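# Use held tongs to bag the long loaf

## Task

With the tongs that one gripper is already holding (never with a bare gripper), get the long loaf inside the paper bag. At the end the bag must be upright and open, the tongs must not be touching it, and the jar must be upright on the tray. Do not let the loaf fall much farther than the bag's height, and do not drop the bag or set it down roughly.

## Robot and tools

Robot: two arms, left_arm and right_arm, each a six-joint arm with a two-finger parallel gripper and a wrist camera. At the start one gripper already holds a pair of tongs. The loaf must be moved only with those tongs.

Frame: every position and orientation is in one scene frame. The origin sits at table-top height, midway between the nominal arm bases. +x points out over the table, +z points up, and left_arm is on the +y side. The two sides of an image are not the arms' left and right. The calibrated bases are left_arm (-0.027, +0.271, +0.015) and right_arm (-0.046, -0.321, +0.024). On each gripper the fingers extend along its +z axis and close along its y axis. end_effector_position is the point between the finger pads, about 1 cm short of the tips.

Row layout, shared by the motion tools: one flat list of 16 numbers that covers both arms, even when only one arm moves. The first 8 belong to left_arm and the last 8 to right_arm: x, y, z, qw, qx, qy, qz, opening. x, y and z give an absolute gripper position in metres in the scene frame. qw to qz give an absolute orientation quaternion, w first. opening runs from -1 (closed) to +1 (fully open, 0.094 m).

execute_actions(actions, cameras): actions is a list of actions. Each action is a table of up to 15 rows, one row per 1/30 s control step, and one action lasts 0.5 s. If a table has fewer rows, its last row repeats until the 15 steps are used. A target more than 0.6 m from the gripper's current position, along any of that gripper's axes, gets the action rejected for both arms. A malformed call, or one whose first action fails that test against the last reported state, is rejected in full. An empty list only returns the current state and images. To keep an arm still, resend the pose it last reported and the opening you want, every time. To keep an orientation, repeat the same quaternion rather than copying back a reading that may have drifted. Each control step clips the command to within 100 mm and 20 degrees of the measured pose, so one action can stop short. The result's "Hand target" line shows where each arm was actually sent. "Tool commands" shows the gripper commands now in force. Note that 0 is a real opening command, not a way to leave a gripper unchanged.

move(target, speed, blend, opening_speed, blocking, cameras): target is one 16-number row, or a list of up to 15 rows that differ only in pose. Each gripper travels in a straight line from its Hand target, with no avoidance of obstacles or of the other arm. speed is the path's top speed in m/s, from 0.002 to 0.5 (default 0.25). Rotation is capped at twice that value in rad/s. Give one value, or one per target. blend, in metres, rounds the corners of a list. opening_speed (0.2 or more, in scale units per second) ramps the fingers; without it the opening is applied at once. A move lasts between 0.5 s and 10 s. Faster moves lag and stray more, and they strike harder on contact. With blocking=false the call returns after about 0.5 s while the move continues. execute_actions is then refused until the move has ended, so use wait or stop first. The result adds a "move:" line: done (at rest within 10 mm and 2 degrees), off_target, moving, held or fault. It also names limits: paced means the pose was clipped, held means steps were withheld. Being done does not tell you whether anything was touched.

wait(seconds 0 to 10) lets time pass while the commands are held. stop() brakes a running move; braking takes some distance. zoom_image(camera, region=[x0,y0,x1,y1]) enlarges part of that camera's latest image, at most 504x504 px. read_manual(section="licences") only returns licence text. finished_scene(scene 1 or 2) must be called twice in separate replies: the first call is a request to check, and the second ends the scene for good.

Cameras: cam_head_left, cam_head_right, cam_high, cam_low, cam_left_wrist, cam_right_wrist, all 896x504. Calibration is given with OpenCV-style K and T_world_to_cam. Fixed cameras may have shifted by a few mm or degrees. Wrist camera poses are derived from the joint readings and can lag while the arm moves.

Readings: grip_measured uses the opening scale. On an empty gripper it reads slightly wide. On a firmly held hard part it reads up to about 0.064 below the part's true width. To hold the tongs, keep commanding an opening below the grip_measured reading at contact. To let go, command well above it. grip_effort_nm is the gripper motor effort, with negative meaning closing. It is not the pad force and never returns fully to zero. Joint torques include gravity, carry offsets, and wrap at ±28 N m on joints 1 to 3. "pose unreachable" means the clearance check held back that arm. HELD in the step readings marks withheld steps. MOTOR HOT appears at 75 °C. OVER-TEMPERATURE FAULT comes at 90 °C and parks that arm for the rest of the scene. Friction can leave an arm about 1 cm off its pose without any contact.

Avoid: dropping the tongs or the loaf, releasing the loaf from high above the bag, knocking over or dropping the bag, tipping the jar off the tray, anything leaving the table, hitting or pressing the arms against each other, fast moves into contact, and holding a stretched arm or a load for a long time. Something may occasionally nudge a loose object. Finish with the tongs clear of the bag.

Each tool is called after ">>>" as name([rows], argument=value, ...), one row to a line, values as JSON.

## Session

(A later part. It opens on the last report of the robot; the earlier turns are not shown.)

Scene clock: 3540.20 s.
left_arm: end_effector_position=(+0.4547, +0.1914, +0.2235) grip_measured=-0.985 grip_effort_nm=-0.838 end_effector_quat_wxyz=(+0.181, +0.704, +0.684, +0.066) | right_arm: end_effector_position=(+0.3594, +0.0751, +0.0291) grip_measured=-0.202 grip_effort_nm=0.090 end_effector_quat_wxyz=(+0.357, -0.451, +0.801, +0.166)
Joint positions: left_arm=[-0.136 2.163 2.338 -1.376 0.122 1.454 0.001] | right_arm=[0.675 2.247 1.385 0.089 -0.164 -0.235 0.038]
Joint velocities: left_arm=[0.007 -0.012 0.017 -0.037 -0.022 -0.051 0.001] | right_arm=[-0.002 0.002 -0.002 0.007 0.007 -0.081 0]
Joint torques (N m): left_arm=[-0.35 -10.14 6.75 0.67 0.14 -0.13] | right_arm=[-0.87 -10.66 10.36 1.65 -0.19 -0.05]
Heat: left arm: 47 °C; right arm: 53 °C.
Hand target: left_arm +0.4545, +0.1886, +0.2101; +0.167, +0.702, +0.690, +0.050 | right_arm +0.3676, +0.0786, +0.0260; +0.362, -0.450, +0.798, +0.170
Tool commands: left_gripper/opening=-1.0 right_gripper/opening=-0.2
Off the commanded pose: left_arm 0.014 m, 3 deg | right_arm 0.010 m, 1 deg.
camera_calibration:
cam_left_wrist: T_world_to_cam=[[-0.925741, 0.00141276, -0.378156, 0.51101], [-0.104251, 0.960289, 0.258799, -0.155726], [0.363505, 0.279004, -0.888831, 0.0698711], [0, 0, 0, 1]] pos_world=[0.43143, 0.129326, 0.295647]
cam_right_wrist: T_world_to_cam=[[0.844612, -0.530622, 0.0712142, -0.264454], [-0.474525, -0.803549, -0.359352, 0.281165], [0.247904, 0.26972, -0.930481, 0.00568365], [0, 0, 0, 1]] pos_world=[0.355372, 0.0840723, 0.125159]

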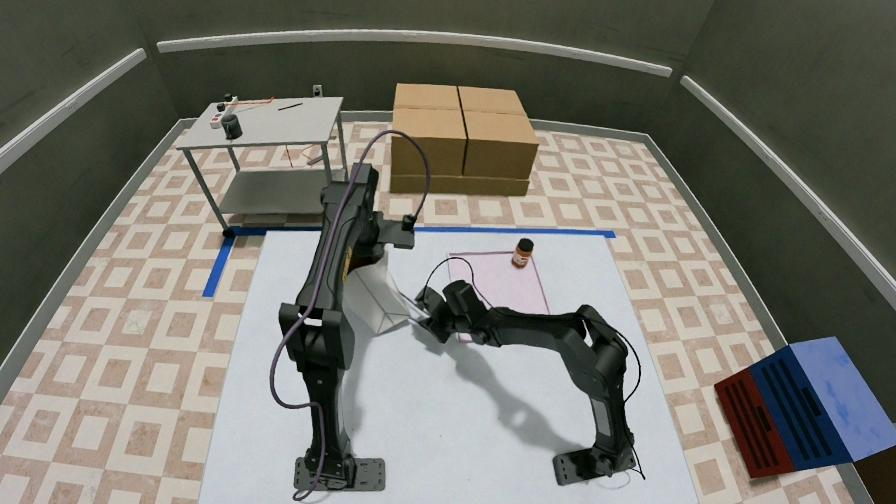

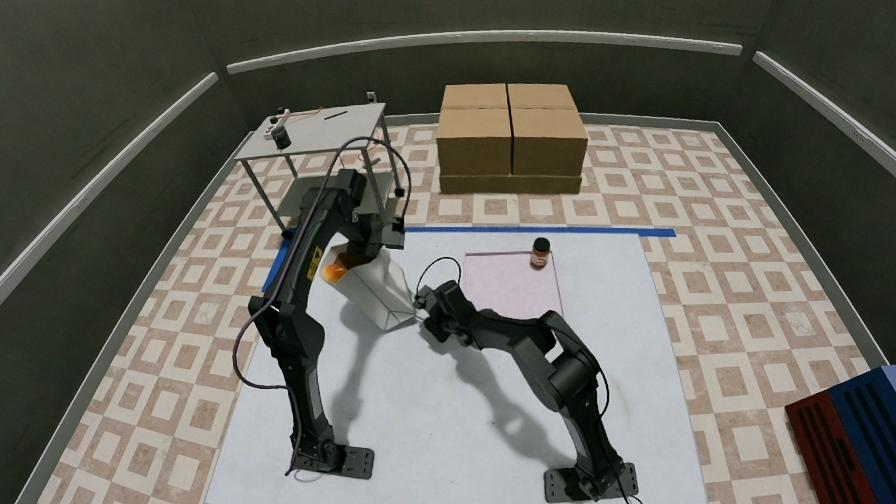

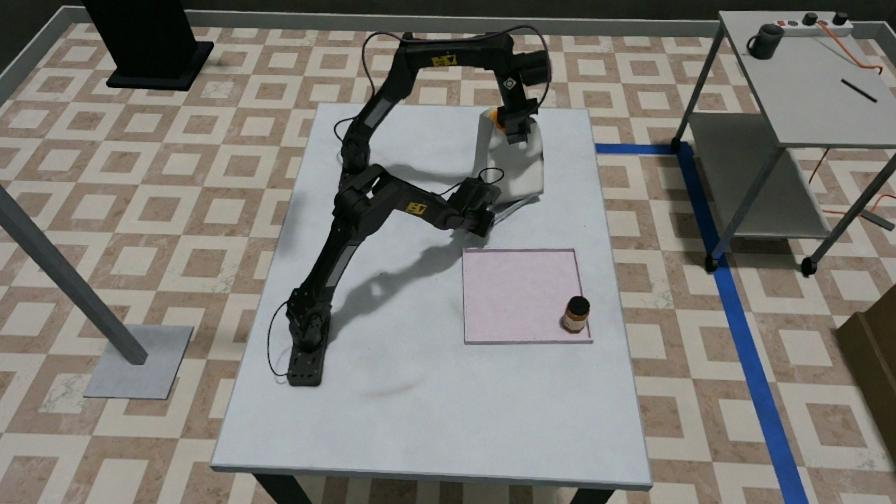

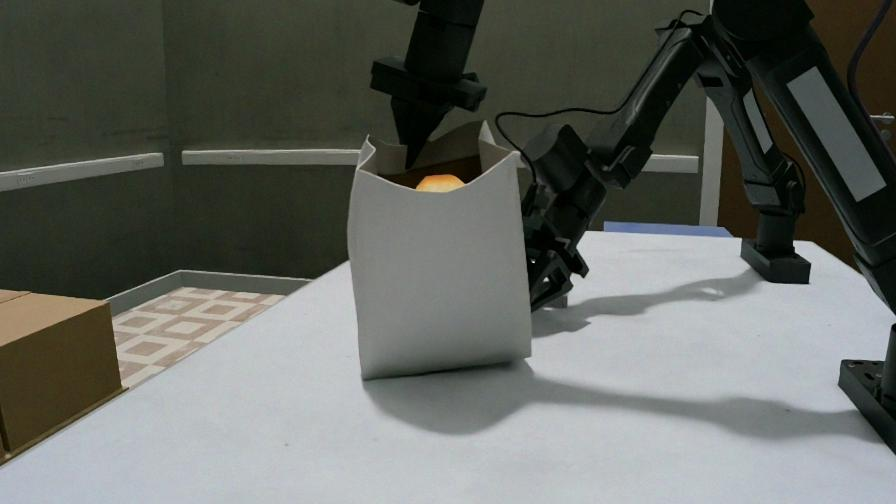

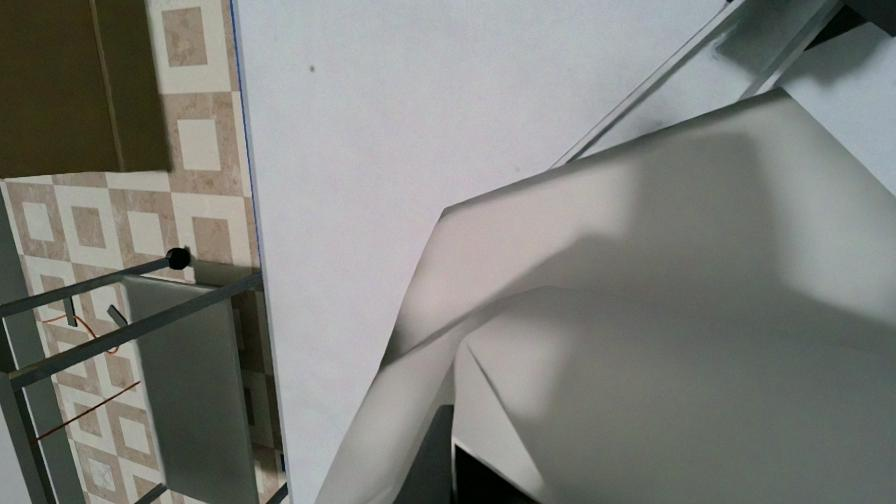

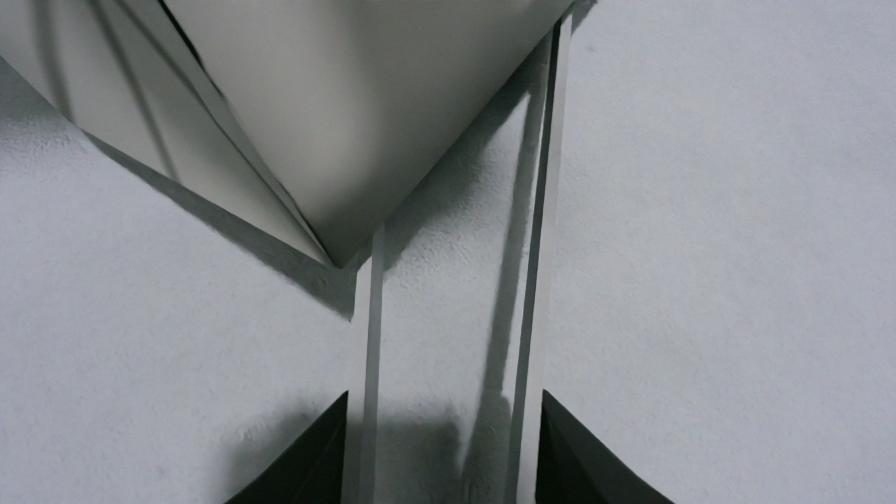

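>>> move(target=[0.4545,0.188,0.210,0.1665,0.7025,0.6903,0.0493,-1,0.3526,0.0525,0.026,0.3619,-0.4501,0.7985,0.1703,-0.20], speed=0.03, cameras=["cam_low","cam_left_wrist","cam_right_wrist"])

Scene clock: 3580.67 s.
left_arm: end_effector_position=(+0.4546, +0.1911, +0.2235) grip_measured=-0.985 grip_effort_nm=-0.838 end_effector_quat_wxyz=(+0.182, +0.703, +0.684, +0.066) | right_arm: end_effector_position=(+0.3528, +0.0568, +0.0123) grip_measured=-0.202 grip_effort_nm=0.095 end_effector_quat_wxyz=(+0.356, -0.450, +0.802, +0.167)
Joint positions: left_arm=[-0.137 2.163 2.338 -1.376 0.122 1.452 0.001] | right_arm=[0.652 2.237 1.284 0.174 -0.181 -0.247 0.038]
Joint velocities: left_arm=[0.012 -0.007 -0.007 -0.037 0.007 -0.022 0.001] | right_arm=[-0.017 -0.007 0.007 -0.037 -0.037 -0.037 0]
Joint torques (N m): left_arm=[-0.4 -10.48 6.61 0.72 0.11 -0.08] | right_arm=[-1.02 -17.01 5.26 1.44 -0.21 -0.08]
Heat: left arm: 46 °C; right arm: 53 °C.
Hand target: left_arm +0.4543, +0.1881, +0.2102; +0.167, +0.702, +0.690, +0.050 | right_arm +0.3529, +0.0526, +0.0258; +0.362, -0.450, +0.798, +0.170
Off the commanded pose: left_arm 0.014 m, 3 deg | right_arm 0.014 m, 1 deg.
move: off_target (left_arm, right_arm)
camera_calibration:
cam_left_wrist: T_world_to_cam=[[-0.925884, -0.000137166, -0.377808, 0.511238], [-0.105455, 0.960349, 0.258088, -0.154685], [0.362792, 0.278801, -0.889186, 0.070438], [0, 0, 0, 1]] pos_world=[0.43148, 0.128983, 0.295704]
cam_right_wrist: T_world_to_cam=[[0.843983, -0.532186, 0.0668621, -0.266969], [-0.477787, -0.802587, -0.357174, 0.258345], [0.243746, 0.269503, -0.931641, -0.00185574], [0, 0, 0, 1]] pos_world=[0.349204, 0.0657666, 0.108395]
Images, in order (width x height): cam_low 896x504, cam_left_wrist 896x504, cam_right_wrist 896x504.

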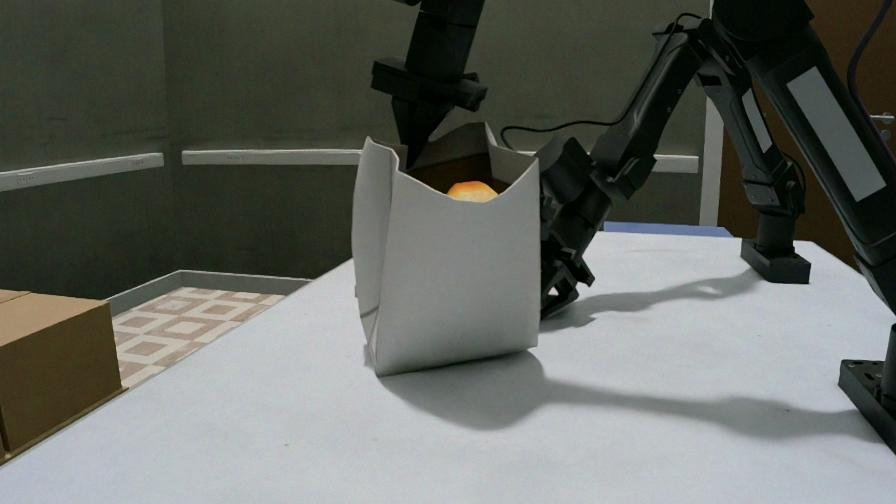

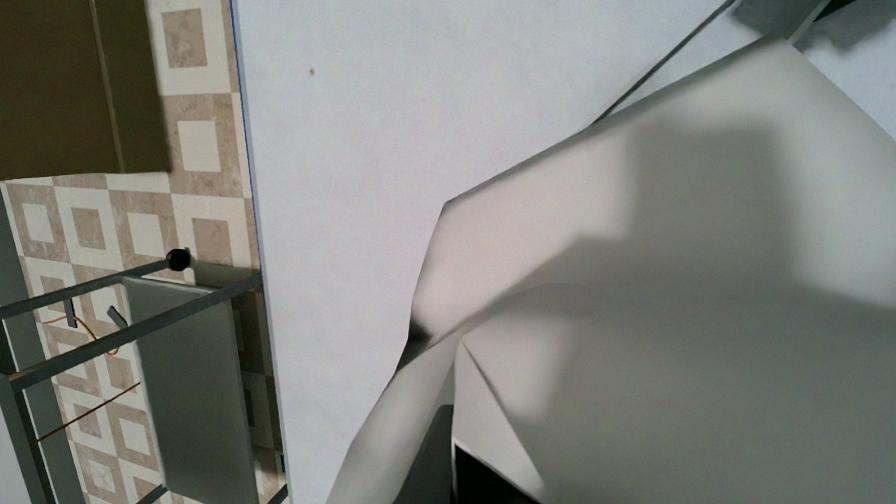

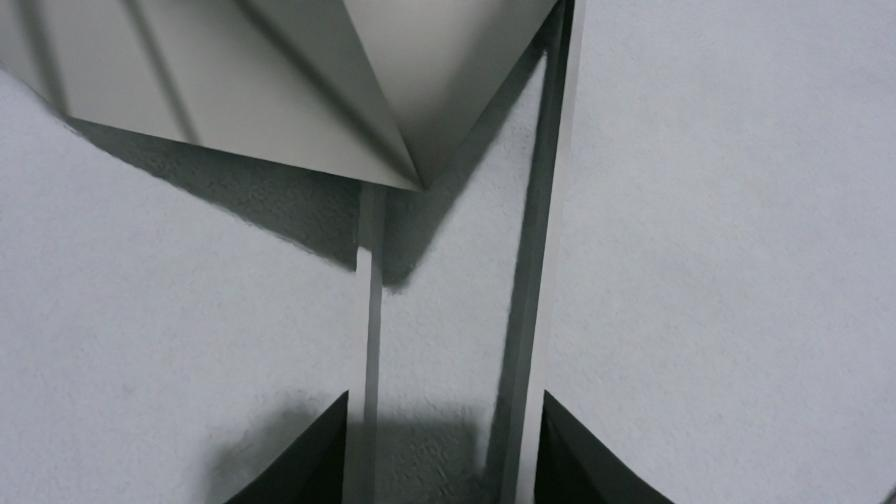

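>>> zoom_image(camera="cam_right_wrist", region=[200, 0, 704, 284])

>>> zoom_image(camera="cam_low", region=[320, 110, 624, 400])

>>> zoom_image(camera="cam_left_wrist", region=[400, 0, 896, 280])

Scaled by 1.000.

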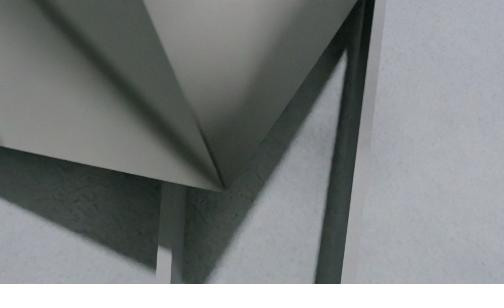

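Scaled by 1.658.

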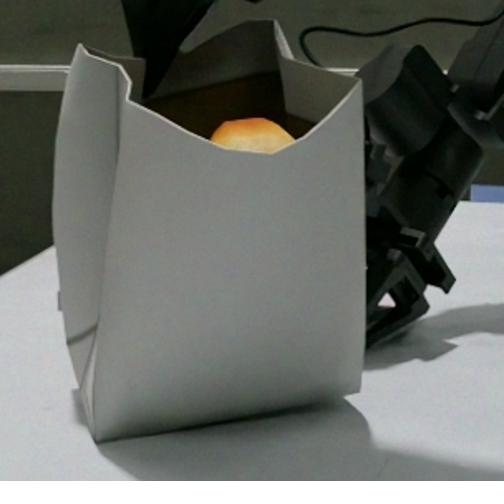

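Scaled by 1.016.

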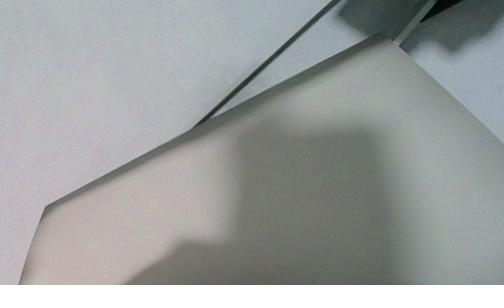

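>>> move(target=[0.4690,0.1616,0.207,0.1665,0.7025,0.6903,0.0493,-1,0.3526,0.0525,0.026,0.3619,-0.4501,0.7985,0.1703,-0.20], speed=0.03, cameras=["cam_low","cam_left_wrist","cam_right_wrist","cam_high"])

Scene clock: 3684.23 s.
left_arm: end_effector_position=(+0.4697, +0.1643, +0.2214) grip_measured=-0.985 grip_effort_nm=-0.838 end_effector_quat_wxyz=(+0.183, +0.703, +0.684, +0.065) | right_arm: end_effector_position=(+0.3528, +0.0569, +0.0124) grip_measured=-0.202 grip_effort_nm=0.105 end_effector_quat_wxyz=(+0.356, -0.450, +0.802, +0.167)
Joint positions: left_arm=[-0.191 2.292 2.547 -1.448 0.106 1.401 0.001] | right_arm=[0.652 2.237 1.284 0.174 -0.181 -0.248 0.038]
Joint velocities: left_arm=[-0.002 0.002 -0.012 0.007 0.051 0.007 0.001] | right_arm=[0.012 -0.012 -0.012 -0.066 -0.007 -0.081 -0.001]
Joint torques (N m): left_arm=[-0.29 -10.92 6.68 0.69 0.11 -0.1] | right_arm=[-0.98 -16.9 5.37 1.46 -0.2 -0.09]
Heat: left arm: 47 °C; right arm: 62 °C.
Hand target: left_arm +0.4688, +0.1620, +0.2071; +0.168, +0.702, +0.690, +0.050 | right_arm +0.3530, +0.0530, +0.0256; +0.362, -0.450, +0.798, +0.170
Off the commanded pose: left_arm 0.015 m, 3 deg | right_arm 0.014 m, 1 deg.
move: off_target (left_arm, right_arm)
camera_calibration:
cam_left_wrist: T_world_to_cam=[[-0.925222, 0.000069955, -0.379426, 0.524368], [-0.104332, 0.961405, 0.254588, -0.126752], [0.3648, 0.275137, -0.889506, 0.0702643], [0, 0, 0, 1]] pos_world=[0.4463, 0.102491, 0.293729]
cam_right_wrist: T_world_to_cam=[[0.84437, -0.531521, 0.067273, -0.267108], [-0.476943, -0.802922, -0.35755, 0.258168], [0.24406, 0.269819, -0.931468, -0.00194051], [0, 0, 0, 1]] pos_world=[0.349143, 0.0658392, 0.10847]
Images, in order (width x height): cam_high 896x504, cam_low 896x504, cam_left_wrist 896x504, cam_right_wrist 896x504.

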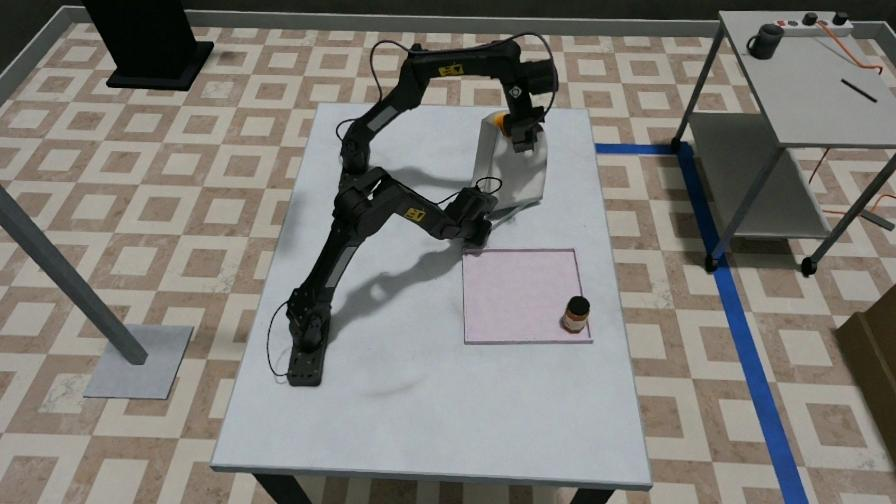

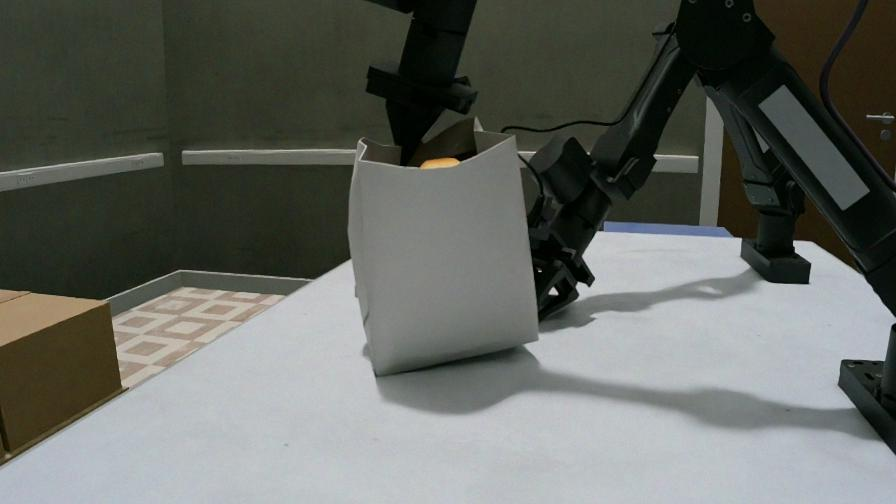

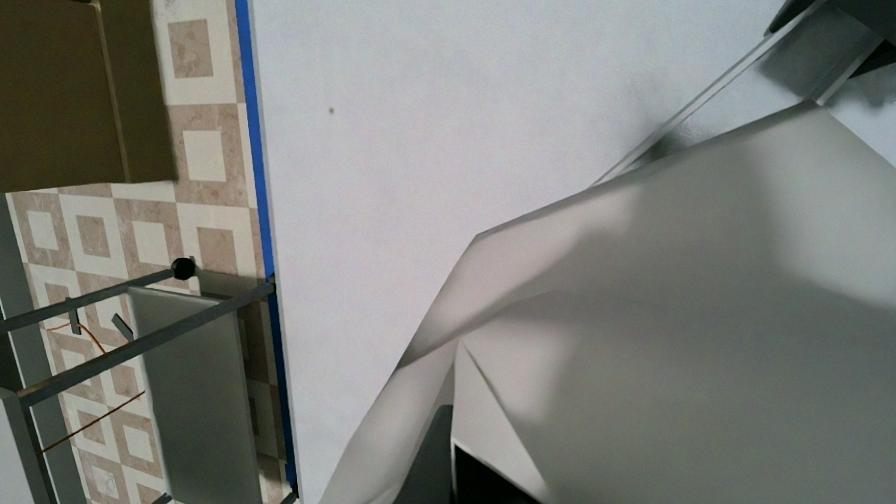

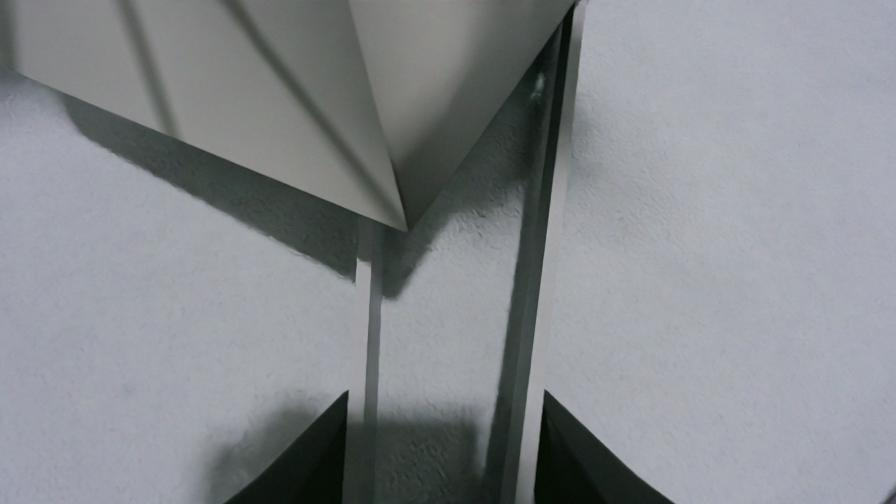

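>>> zoom_image(camera="cam_right_wrist", region=[320, 180, 446, 310])

>>> zoom_image(camera="cam_high", region=[430, 90, 590, 250])

>>> zoom_image(camera="cam_left_wrist", region=[580, 0, 896, 240])

Scaled by 3.877.

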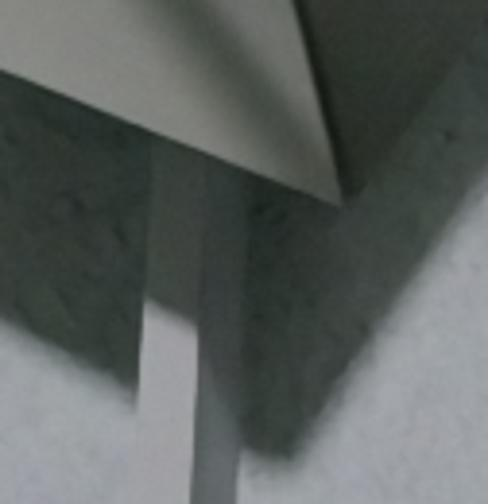

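Scaled by 3.150.

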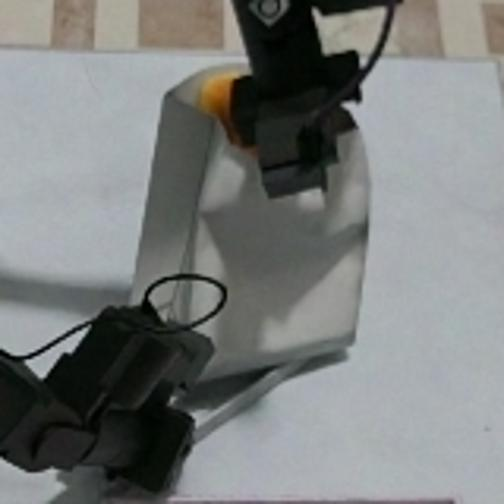

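Scaled by 1.595.

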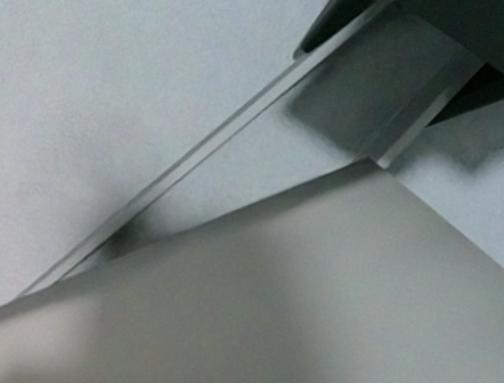

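>>> move(target=[0.4690,0.1616,0.207,0.1665,0.7025,0.6903,0.0493,-1,0.350,0.026,0.016,0.3619,-0.4501,0.7985,0.1703,-0.20], speed=0.03, cameras=["cam_low","cam_left_wrist","cam_right_wrist"])

Scene clock: 3761.77 s.
left_arm: end_effector_position=(+0.4690, +0.1642, +0.2211) grip_measured=-0.985 grip_effort_nm=-0.833 end_effector_quat_wxyz=(+0.182, +0.703, +0.684, +0.064) | right_arm: end_effector_position=(+0.3495, +0.0386, +0.0117) grip_measured=-0.202 grip_effort_nm=0.090 end_effector_quat_wxyz=(+0.366, -0.453, +0.793, +0.180)
Joint positions: left_arm=[-0.192 2.292 2.547 -1.451 0.106 1.4 0.001] | right_arm=[0.613 2.202 1.187 0.257 -0.234 -0.277 0.038]
Joint velocities: left_arm=[-0.017 -0.022 0.002 -0.022 -0.037 -0.066 -0.001] | right_arm=[0.002 -0.007 0.007 -0.022 -0.007 -0.037 0]
Joint torques (N m): left_arm=[-0.32 -11 6.84 0.71 0.07 -0.09] | right_arm=[-1.7 -15.72 4.7 1.33 -0.02 -0.12]
Heat: left arm: 47 °C; right arm: 66 °C.
Hand target: left_arm +0.4688, +0.1616, +0.2072; +0.168, +0.702, +0.690, +0.050 | right_arm +0.3502, +0.0265, +0.0159; +0.362, -0.450, +0.798, +0.171
Off the commanded pose: left_arm 0.014 m, 3 deg | right_arm 0.013 m, 1 deg.
move: off_target (left_arm, right_arm)
camera_calibration:
cam_left_wrist: T_world_to_cam=[[-0.926288, -0.000525819, -0.376815, 0.523698], [-0.104264, 0.961314, 0.254961, -0.12678], [0.362103, 0.275455, -0.890509, 0.0717408], [0, 0, 0, 1]] pos_world=[0.445899, 0.102389, 0.293547]
cam_right_wrist: T_world_to_cam=[[0.853071, -0.51825, 0.060722, -0.277535], [-0.458465, -0.800008, -0.387036, 0.235473], [0.24916, 0.30233, -0.920063, -0.0000284155], [0, 0, 0, 1]] pos_world=[0.34472, 0.0445566, 0.107963]
Images, in order (width x height): cam_low 896x504, cam_left_wrist 896x504, cam_right_wrist 896x504.

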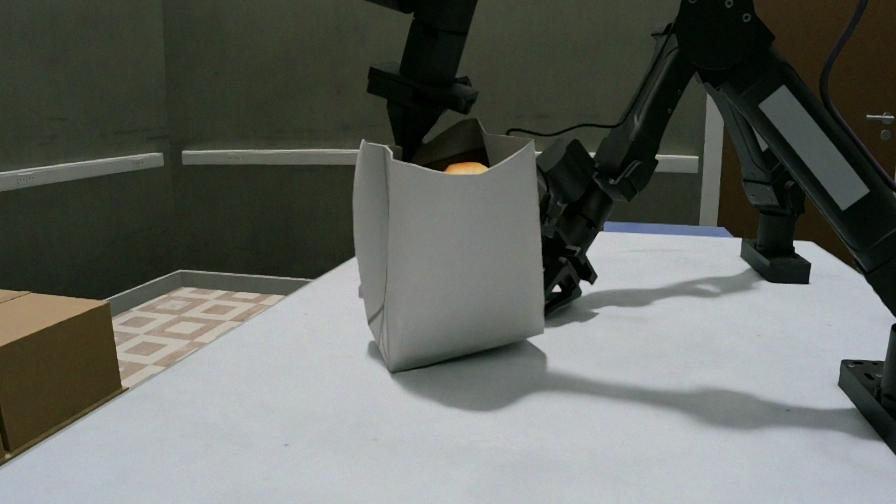

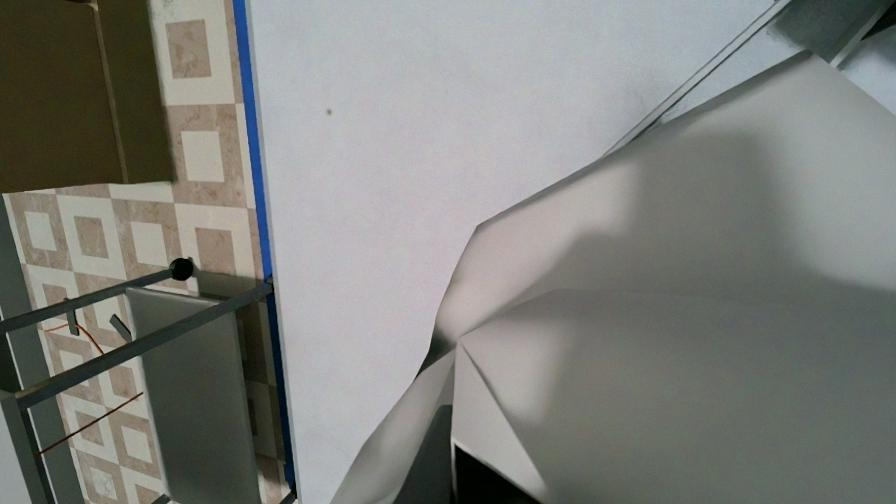

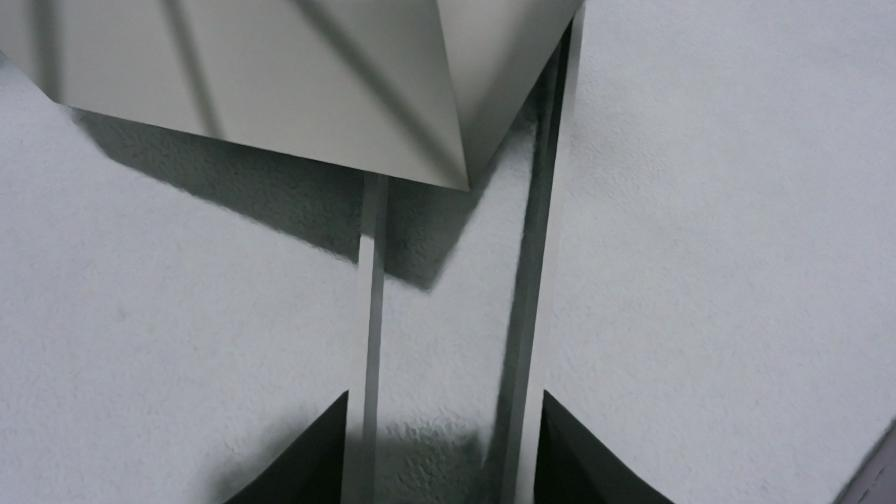

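>>> move(target=[0.50,0.1665,0.207,0.1829,0.7001,0.6880,0.0542,-1,0.350,0.026,0.012,0.3619,-0.4501,0.7985,0.1703,-0.20], speed=0.03, cameras=["cam_low","cam_left_wrist","cam_right_wrist"])

Scene clock: 3787.43 s.
left_arm: end_effector_position=(+0.4959, +0.1655, +0.2213) grip_measured=-0.985 grip_effort_nm=-0.838 end_effector_quat_wxyz=(+0.207, +0.695, +0.684, +0.074) | right_arm: end_effector_position=(+0.3495, +0.0386, +0.0117) grip_measured=-0.202 grip_effort_nm=0.095 end_effector_quat_wxyz=(+0.367, -0.453, +0.792, +0.180)
Joint positions: left_arm=[-0.175 2.464 2.849 -1.528 0.122 1.4 0.001] | right_arm=[0.613 2.202 1.184 0.264 -0.234 -0.277 0.038]
Joint velocities: left_arm=[-0.017 0.012 0.007 -0.051 -0.051 -0.022 0.001] | right_arm=[0.007 -0.002 0.007 0.081 0.037 0.022 0]
Joint torques (N m): left_arm=[0.44 -11.89 6.5 0.9 0.11 0.08] | right_arm=[-1.7 -14.68 4.79 1.35 -0.03 -0.13]
Heat: left arm: 47 °C; right arm: 74 °C.
Hand target: left_arm +0.4989, +0.1670, +0.2067; +0.198, +0.697, +0.686, +0.065 | right_arm +0.3501, +0.0264, +0.0118; +0.362, -0.450, +0.799, +0.170
Off the commanded pose: left_arm 0.015 m, 4 deg | right_arm 0.013 m, 1 deg.
elbow stopped short (left arm): the move would have taken joint 3 (elbow) straighter than the controller allows.
move: off_target (left_arm, right_arm)
camera_calibration:
cam_left_wrist: T_world_to_cam=[[-0.906659, -0.0198687, -0.421396, 0.551927], [-0.126365, 0.965816, 0.226344, -0.10873], [0.402494, 0.258466, -0.878176, 0.0418321], [0, 0, 0, 1]] pos_world=[0.469832, 0.105167, 0.293926]
cam_right_wrist: T_world_to_cam=[[0.853138, -0.517926, 0.0625164, -0.27758], [-0.45682, -0.799549, -0.38992, 0.234883], [0.251935, 0.304097, -0.918724, -0.00107822], [0, 0, 0, 1]] pos_world=[0.344385, 0.0443627, 0.107948]
Images, in order (width x height): cam_low 896x504, cam_left_wrist 896x504, cam_right_wrist 896x504.

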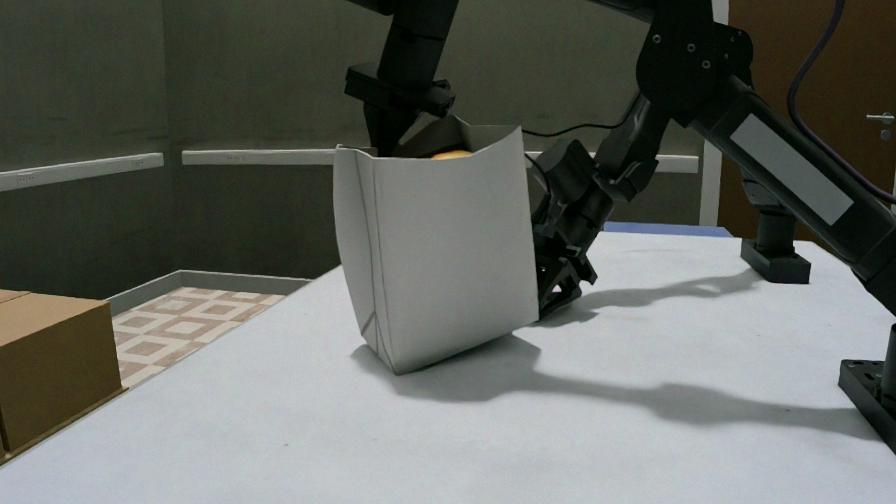

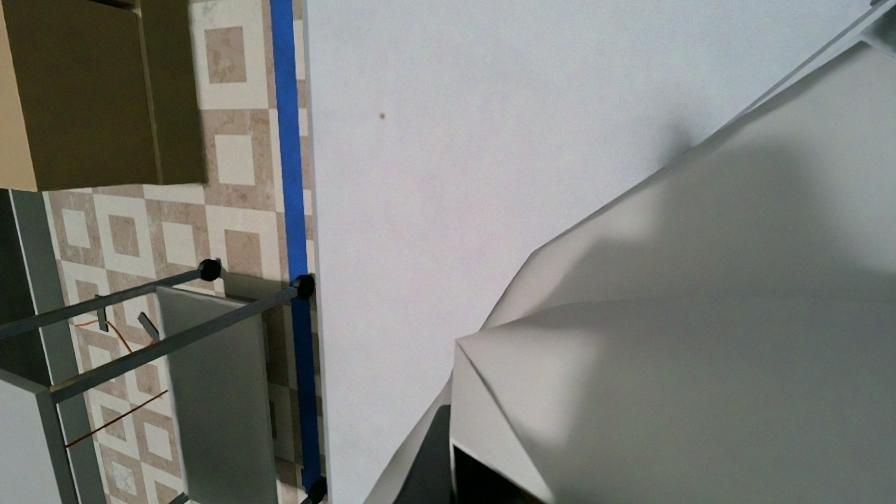

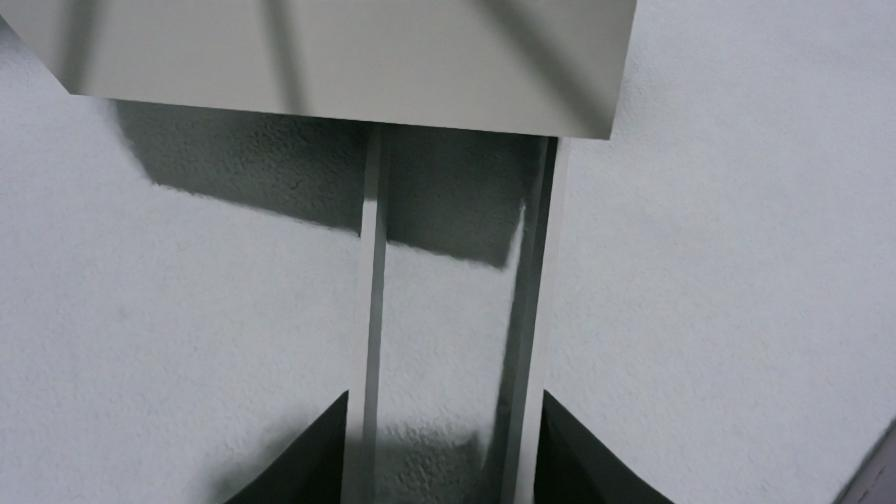

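>>> move(target=[0.50,0.1665,0.207,0.1829,0.7001,0.6880,0.0542,-1,0.315,-0.035,0.014,0.3619,-0.4501,0.7985,0.1703,-0.20], speed=0.06, cameras=["cam_low","cam_left_wrist","cam_right_wrist"])

Scene clock: 3797.97 s.
left_arm: end_effector_position=(+0.4958, +0.1652, +0.2213) grip_measured=-0.985 grip_effort_nm=-0.838 end_effector_quat_wxyz=(+0.208, +0.696, +0.684, +0.074) | right_arm: end_effector_position=(+0.3191, -0.0278, +0.0120) grip_measured=-0.202 grip_effort_nm=0.100 end_effector_quat_wxyz=(+0.366, -0.449, +0.797, +0.172)
Joint positions: left_arm=[-0.175 2.464 2.849 -1.528 0.124 1.4 0.001] | right_arm=[0.524 2.029 0.888 0.366 -0.279 -0.339 0.038]
Joint velocities: left_arm=[-0.007 -0.007 -0.002 -0.007 0.066 -0.022 -0.001] | right_arm=[-0.012 -0.007 0.007 0.007 -0.037 0.037 0]
Joint torques (N m): left_arm=[0.51 -11.85 6.52 0.91 0.14 0.05] | right_arm=[-1.2 -13.14 4.23 1.36 -0.21 -0.11]
Heat: left arm: 48 °C; right arm: 74 °C.
Hand target: left_arm +0.4992, +0.1667, +0.2068; +0.198, +0.697, +0.686, +0.065 | right_arm +0.3156, -0.0346, +0.0151; +0.362, -0.450, +0.798, +0.171
Off the commanded pose: left_arm 0.015 m, 4 deg | right_arm 0.009 m, 1 deg.
elbow stopped short (left arm): the move would have taken joint 3 (elbow) straighter than the controller allows.
move: off_target (left_arm)
camera_calibration:
cam_left_wrist: T_world_to_cam=[[-0.906792, -0.0198732, -0.421109, 0.551875], [-0.125538, 0.966302, 0.224724, -0.10856], [0.402453, 0.256643, -0.87873, 0.0424233], [0, 0, 0, 1]] pos_world=[0.469734, 0.104982, 0.294074]
cam_right_wrist: T_world_to_cam=[[0.844759, -0.53046, 0.0706761, -0.283797], [-0.468928, -0.79738, -0.379857, 0.171871], [0.257855, 0.287746, -0.922341, 0.0247123], [0, 0, 0, 1]] pos_world=[0.313963, -0.0206076, 0.108137]
Images, in order (width x height): cam_low 896x504, cam_left_wrist 896x504, cam_right_wrist 896x504.

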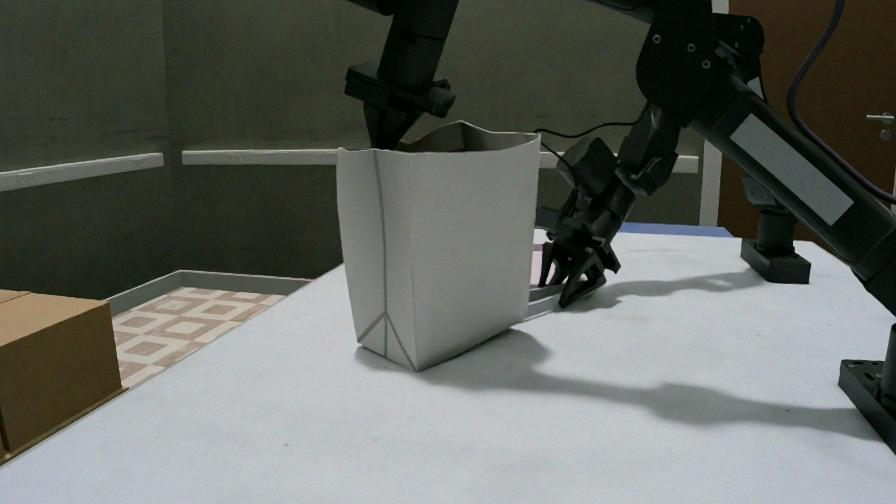

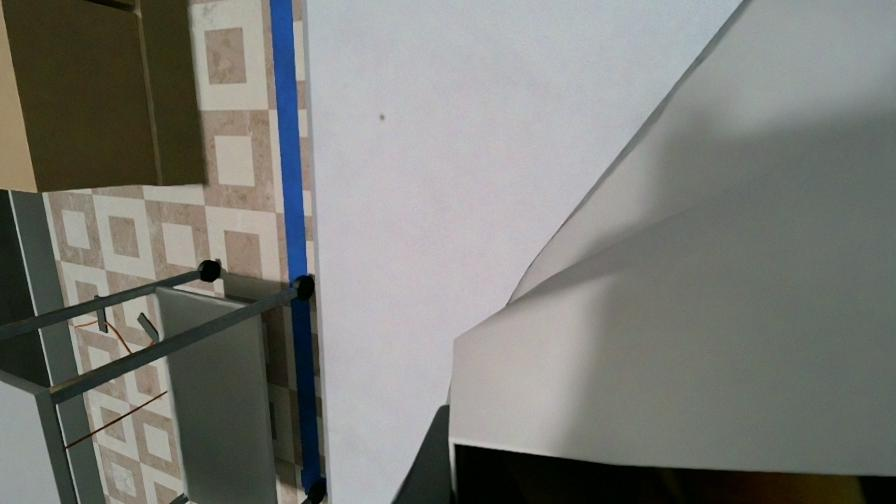

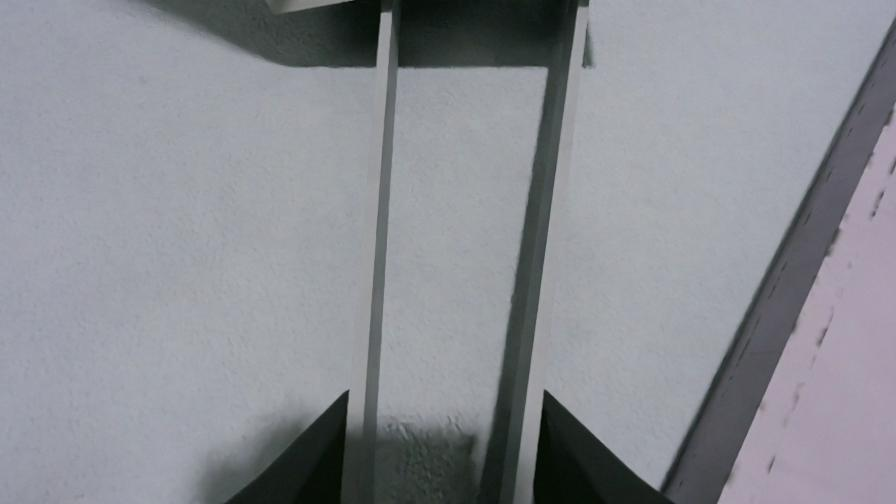

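>>> move(target=[0.50,0.1665,0.207,0.1829,0.7001,0.6880,0.0542,-1,0.275,-0.105,0.016,0.3619,-0.4501,0.7985,0.1703,-0.20], speed=0.07, cameras=["cam_low","cam_left_wrist","cam_right_wrist"])

Scene clock: 3804.13 s.
left_arm: end_effector_position=(+0.4962, +0.1651, +0.2194) grip_measured=-0.985 grip_effort_nm=-0.833 end_effector_quat_wxyz=(+0.206, +0.696, +0.684, +0.073) | right_arm: end_effector_position=(+0.2796, -0.1001, +0.0149) grip_measured=-0.202 grip_effort_nm=0.090 end_effector_quat_wxyz=(+0.365, -0.451, +0.797, +0.169)
Joint positions: left_arm=[-0.175 2.468 2.849 -1.528 0.124 1.4 0.001] | right_arm=[0.381 1.83 0.6 0.416 -0.376 -0.451 0.038]
Joint velocities: left_arm=[0.002 0.002 -0.012 -0.037 0.007 0.037 0] | right_arm=[0.012 0.012 0.002 -0.022 0.022 -0.081 0]
Joint torques (N m): left_arm=[0.75 -12.16 6.6 0.95 0.11 0.09] | right_arm=[-1.13 -10.3 4.04 1.32 -0.28 -0.06]
Heat: left arm: 48 °C; right arm: 72 °C.
Hand target: left_arm +0.4993, +0.1666, +0.2069; +0.199, +0.697, +0.686, +0.065 | right_arm +0.2755, -0.1048, +0.0170; +0.362, -0.449, +0.798, +0.171
Off the commanded pose: left_arm 0.013 m, 3 deg | right_arm 0.007 m, 0 deg.
elbow stopped short (left arm): the move would have taken joint 3 (elbow) straighter than the controller allows.
move: off_target (left_arm)
camera_calibration:
cam_left_wrist: T_world_to_cam=[[-0.90824, -0.019643, -0.417988, 0.551425], [-0.124611, 0.966275, 0.225356, -0.108547], [0.399464, 0.256763, -0.880057, 0.0423735], [0, 0, 0, 1]] pos_world=[0.470373, 0.104838, 0.292241]
cam_right_wrist: T_world_to_cam=[[0.845382, -0.528919, 0.0746623, -0.289072], [-0.46743, -0.800158, -0.375842, 0.0960181], [0.258531, 0.28283, -0.923671, 0.0577869], [0, 0, 0, 1]] pos_world=[0.274318, -0.0924099, 0.111046]
Images, in order (width x height): cam_low 896x504, cam_left_wrist 896x504, cam_right_wrist 896x504.

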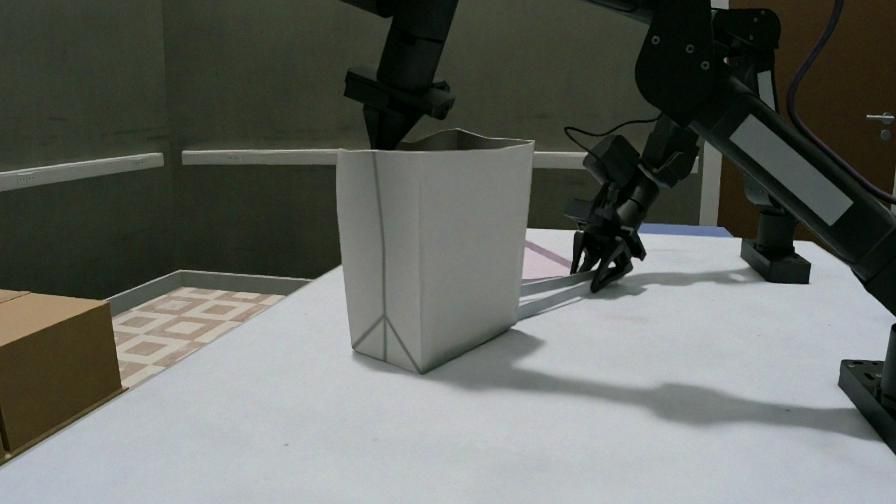

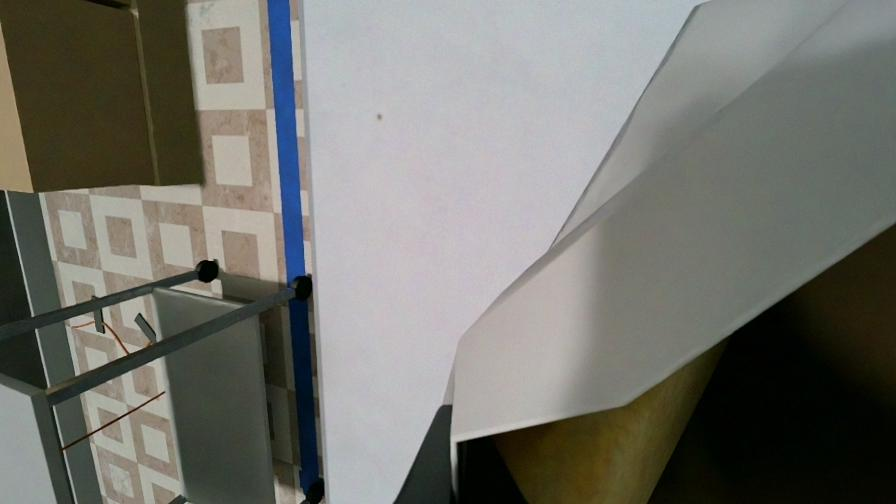

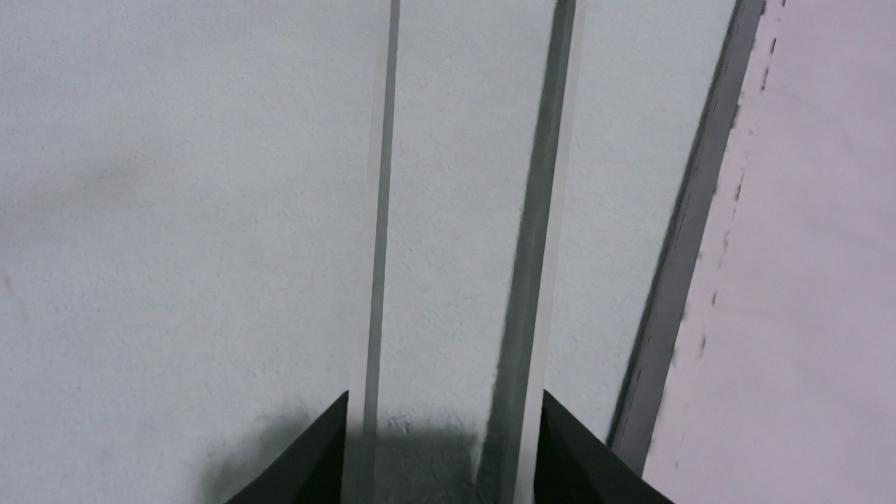

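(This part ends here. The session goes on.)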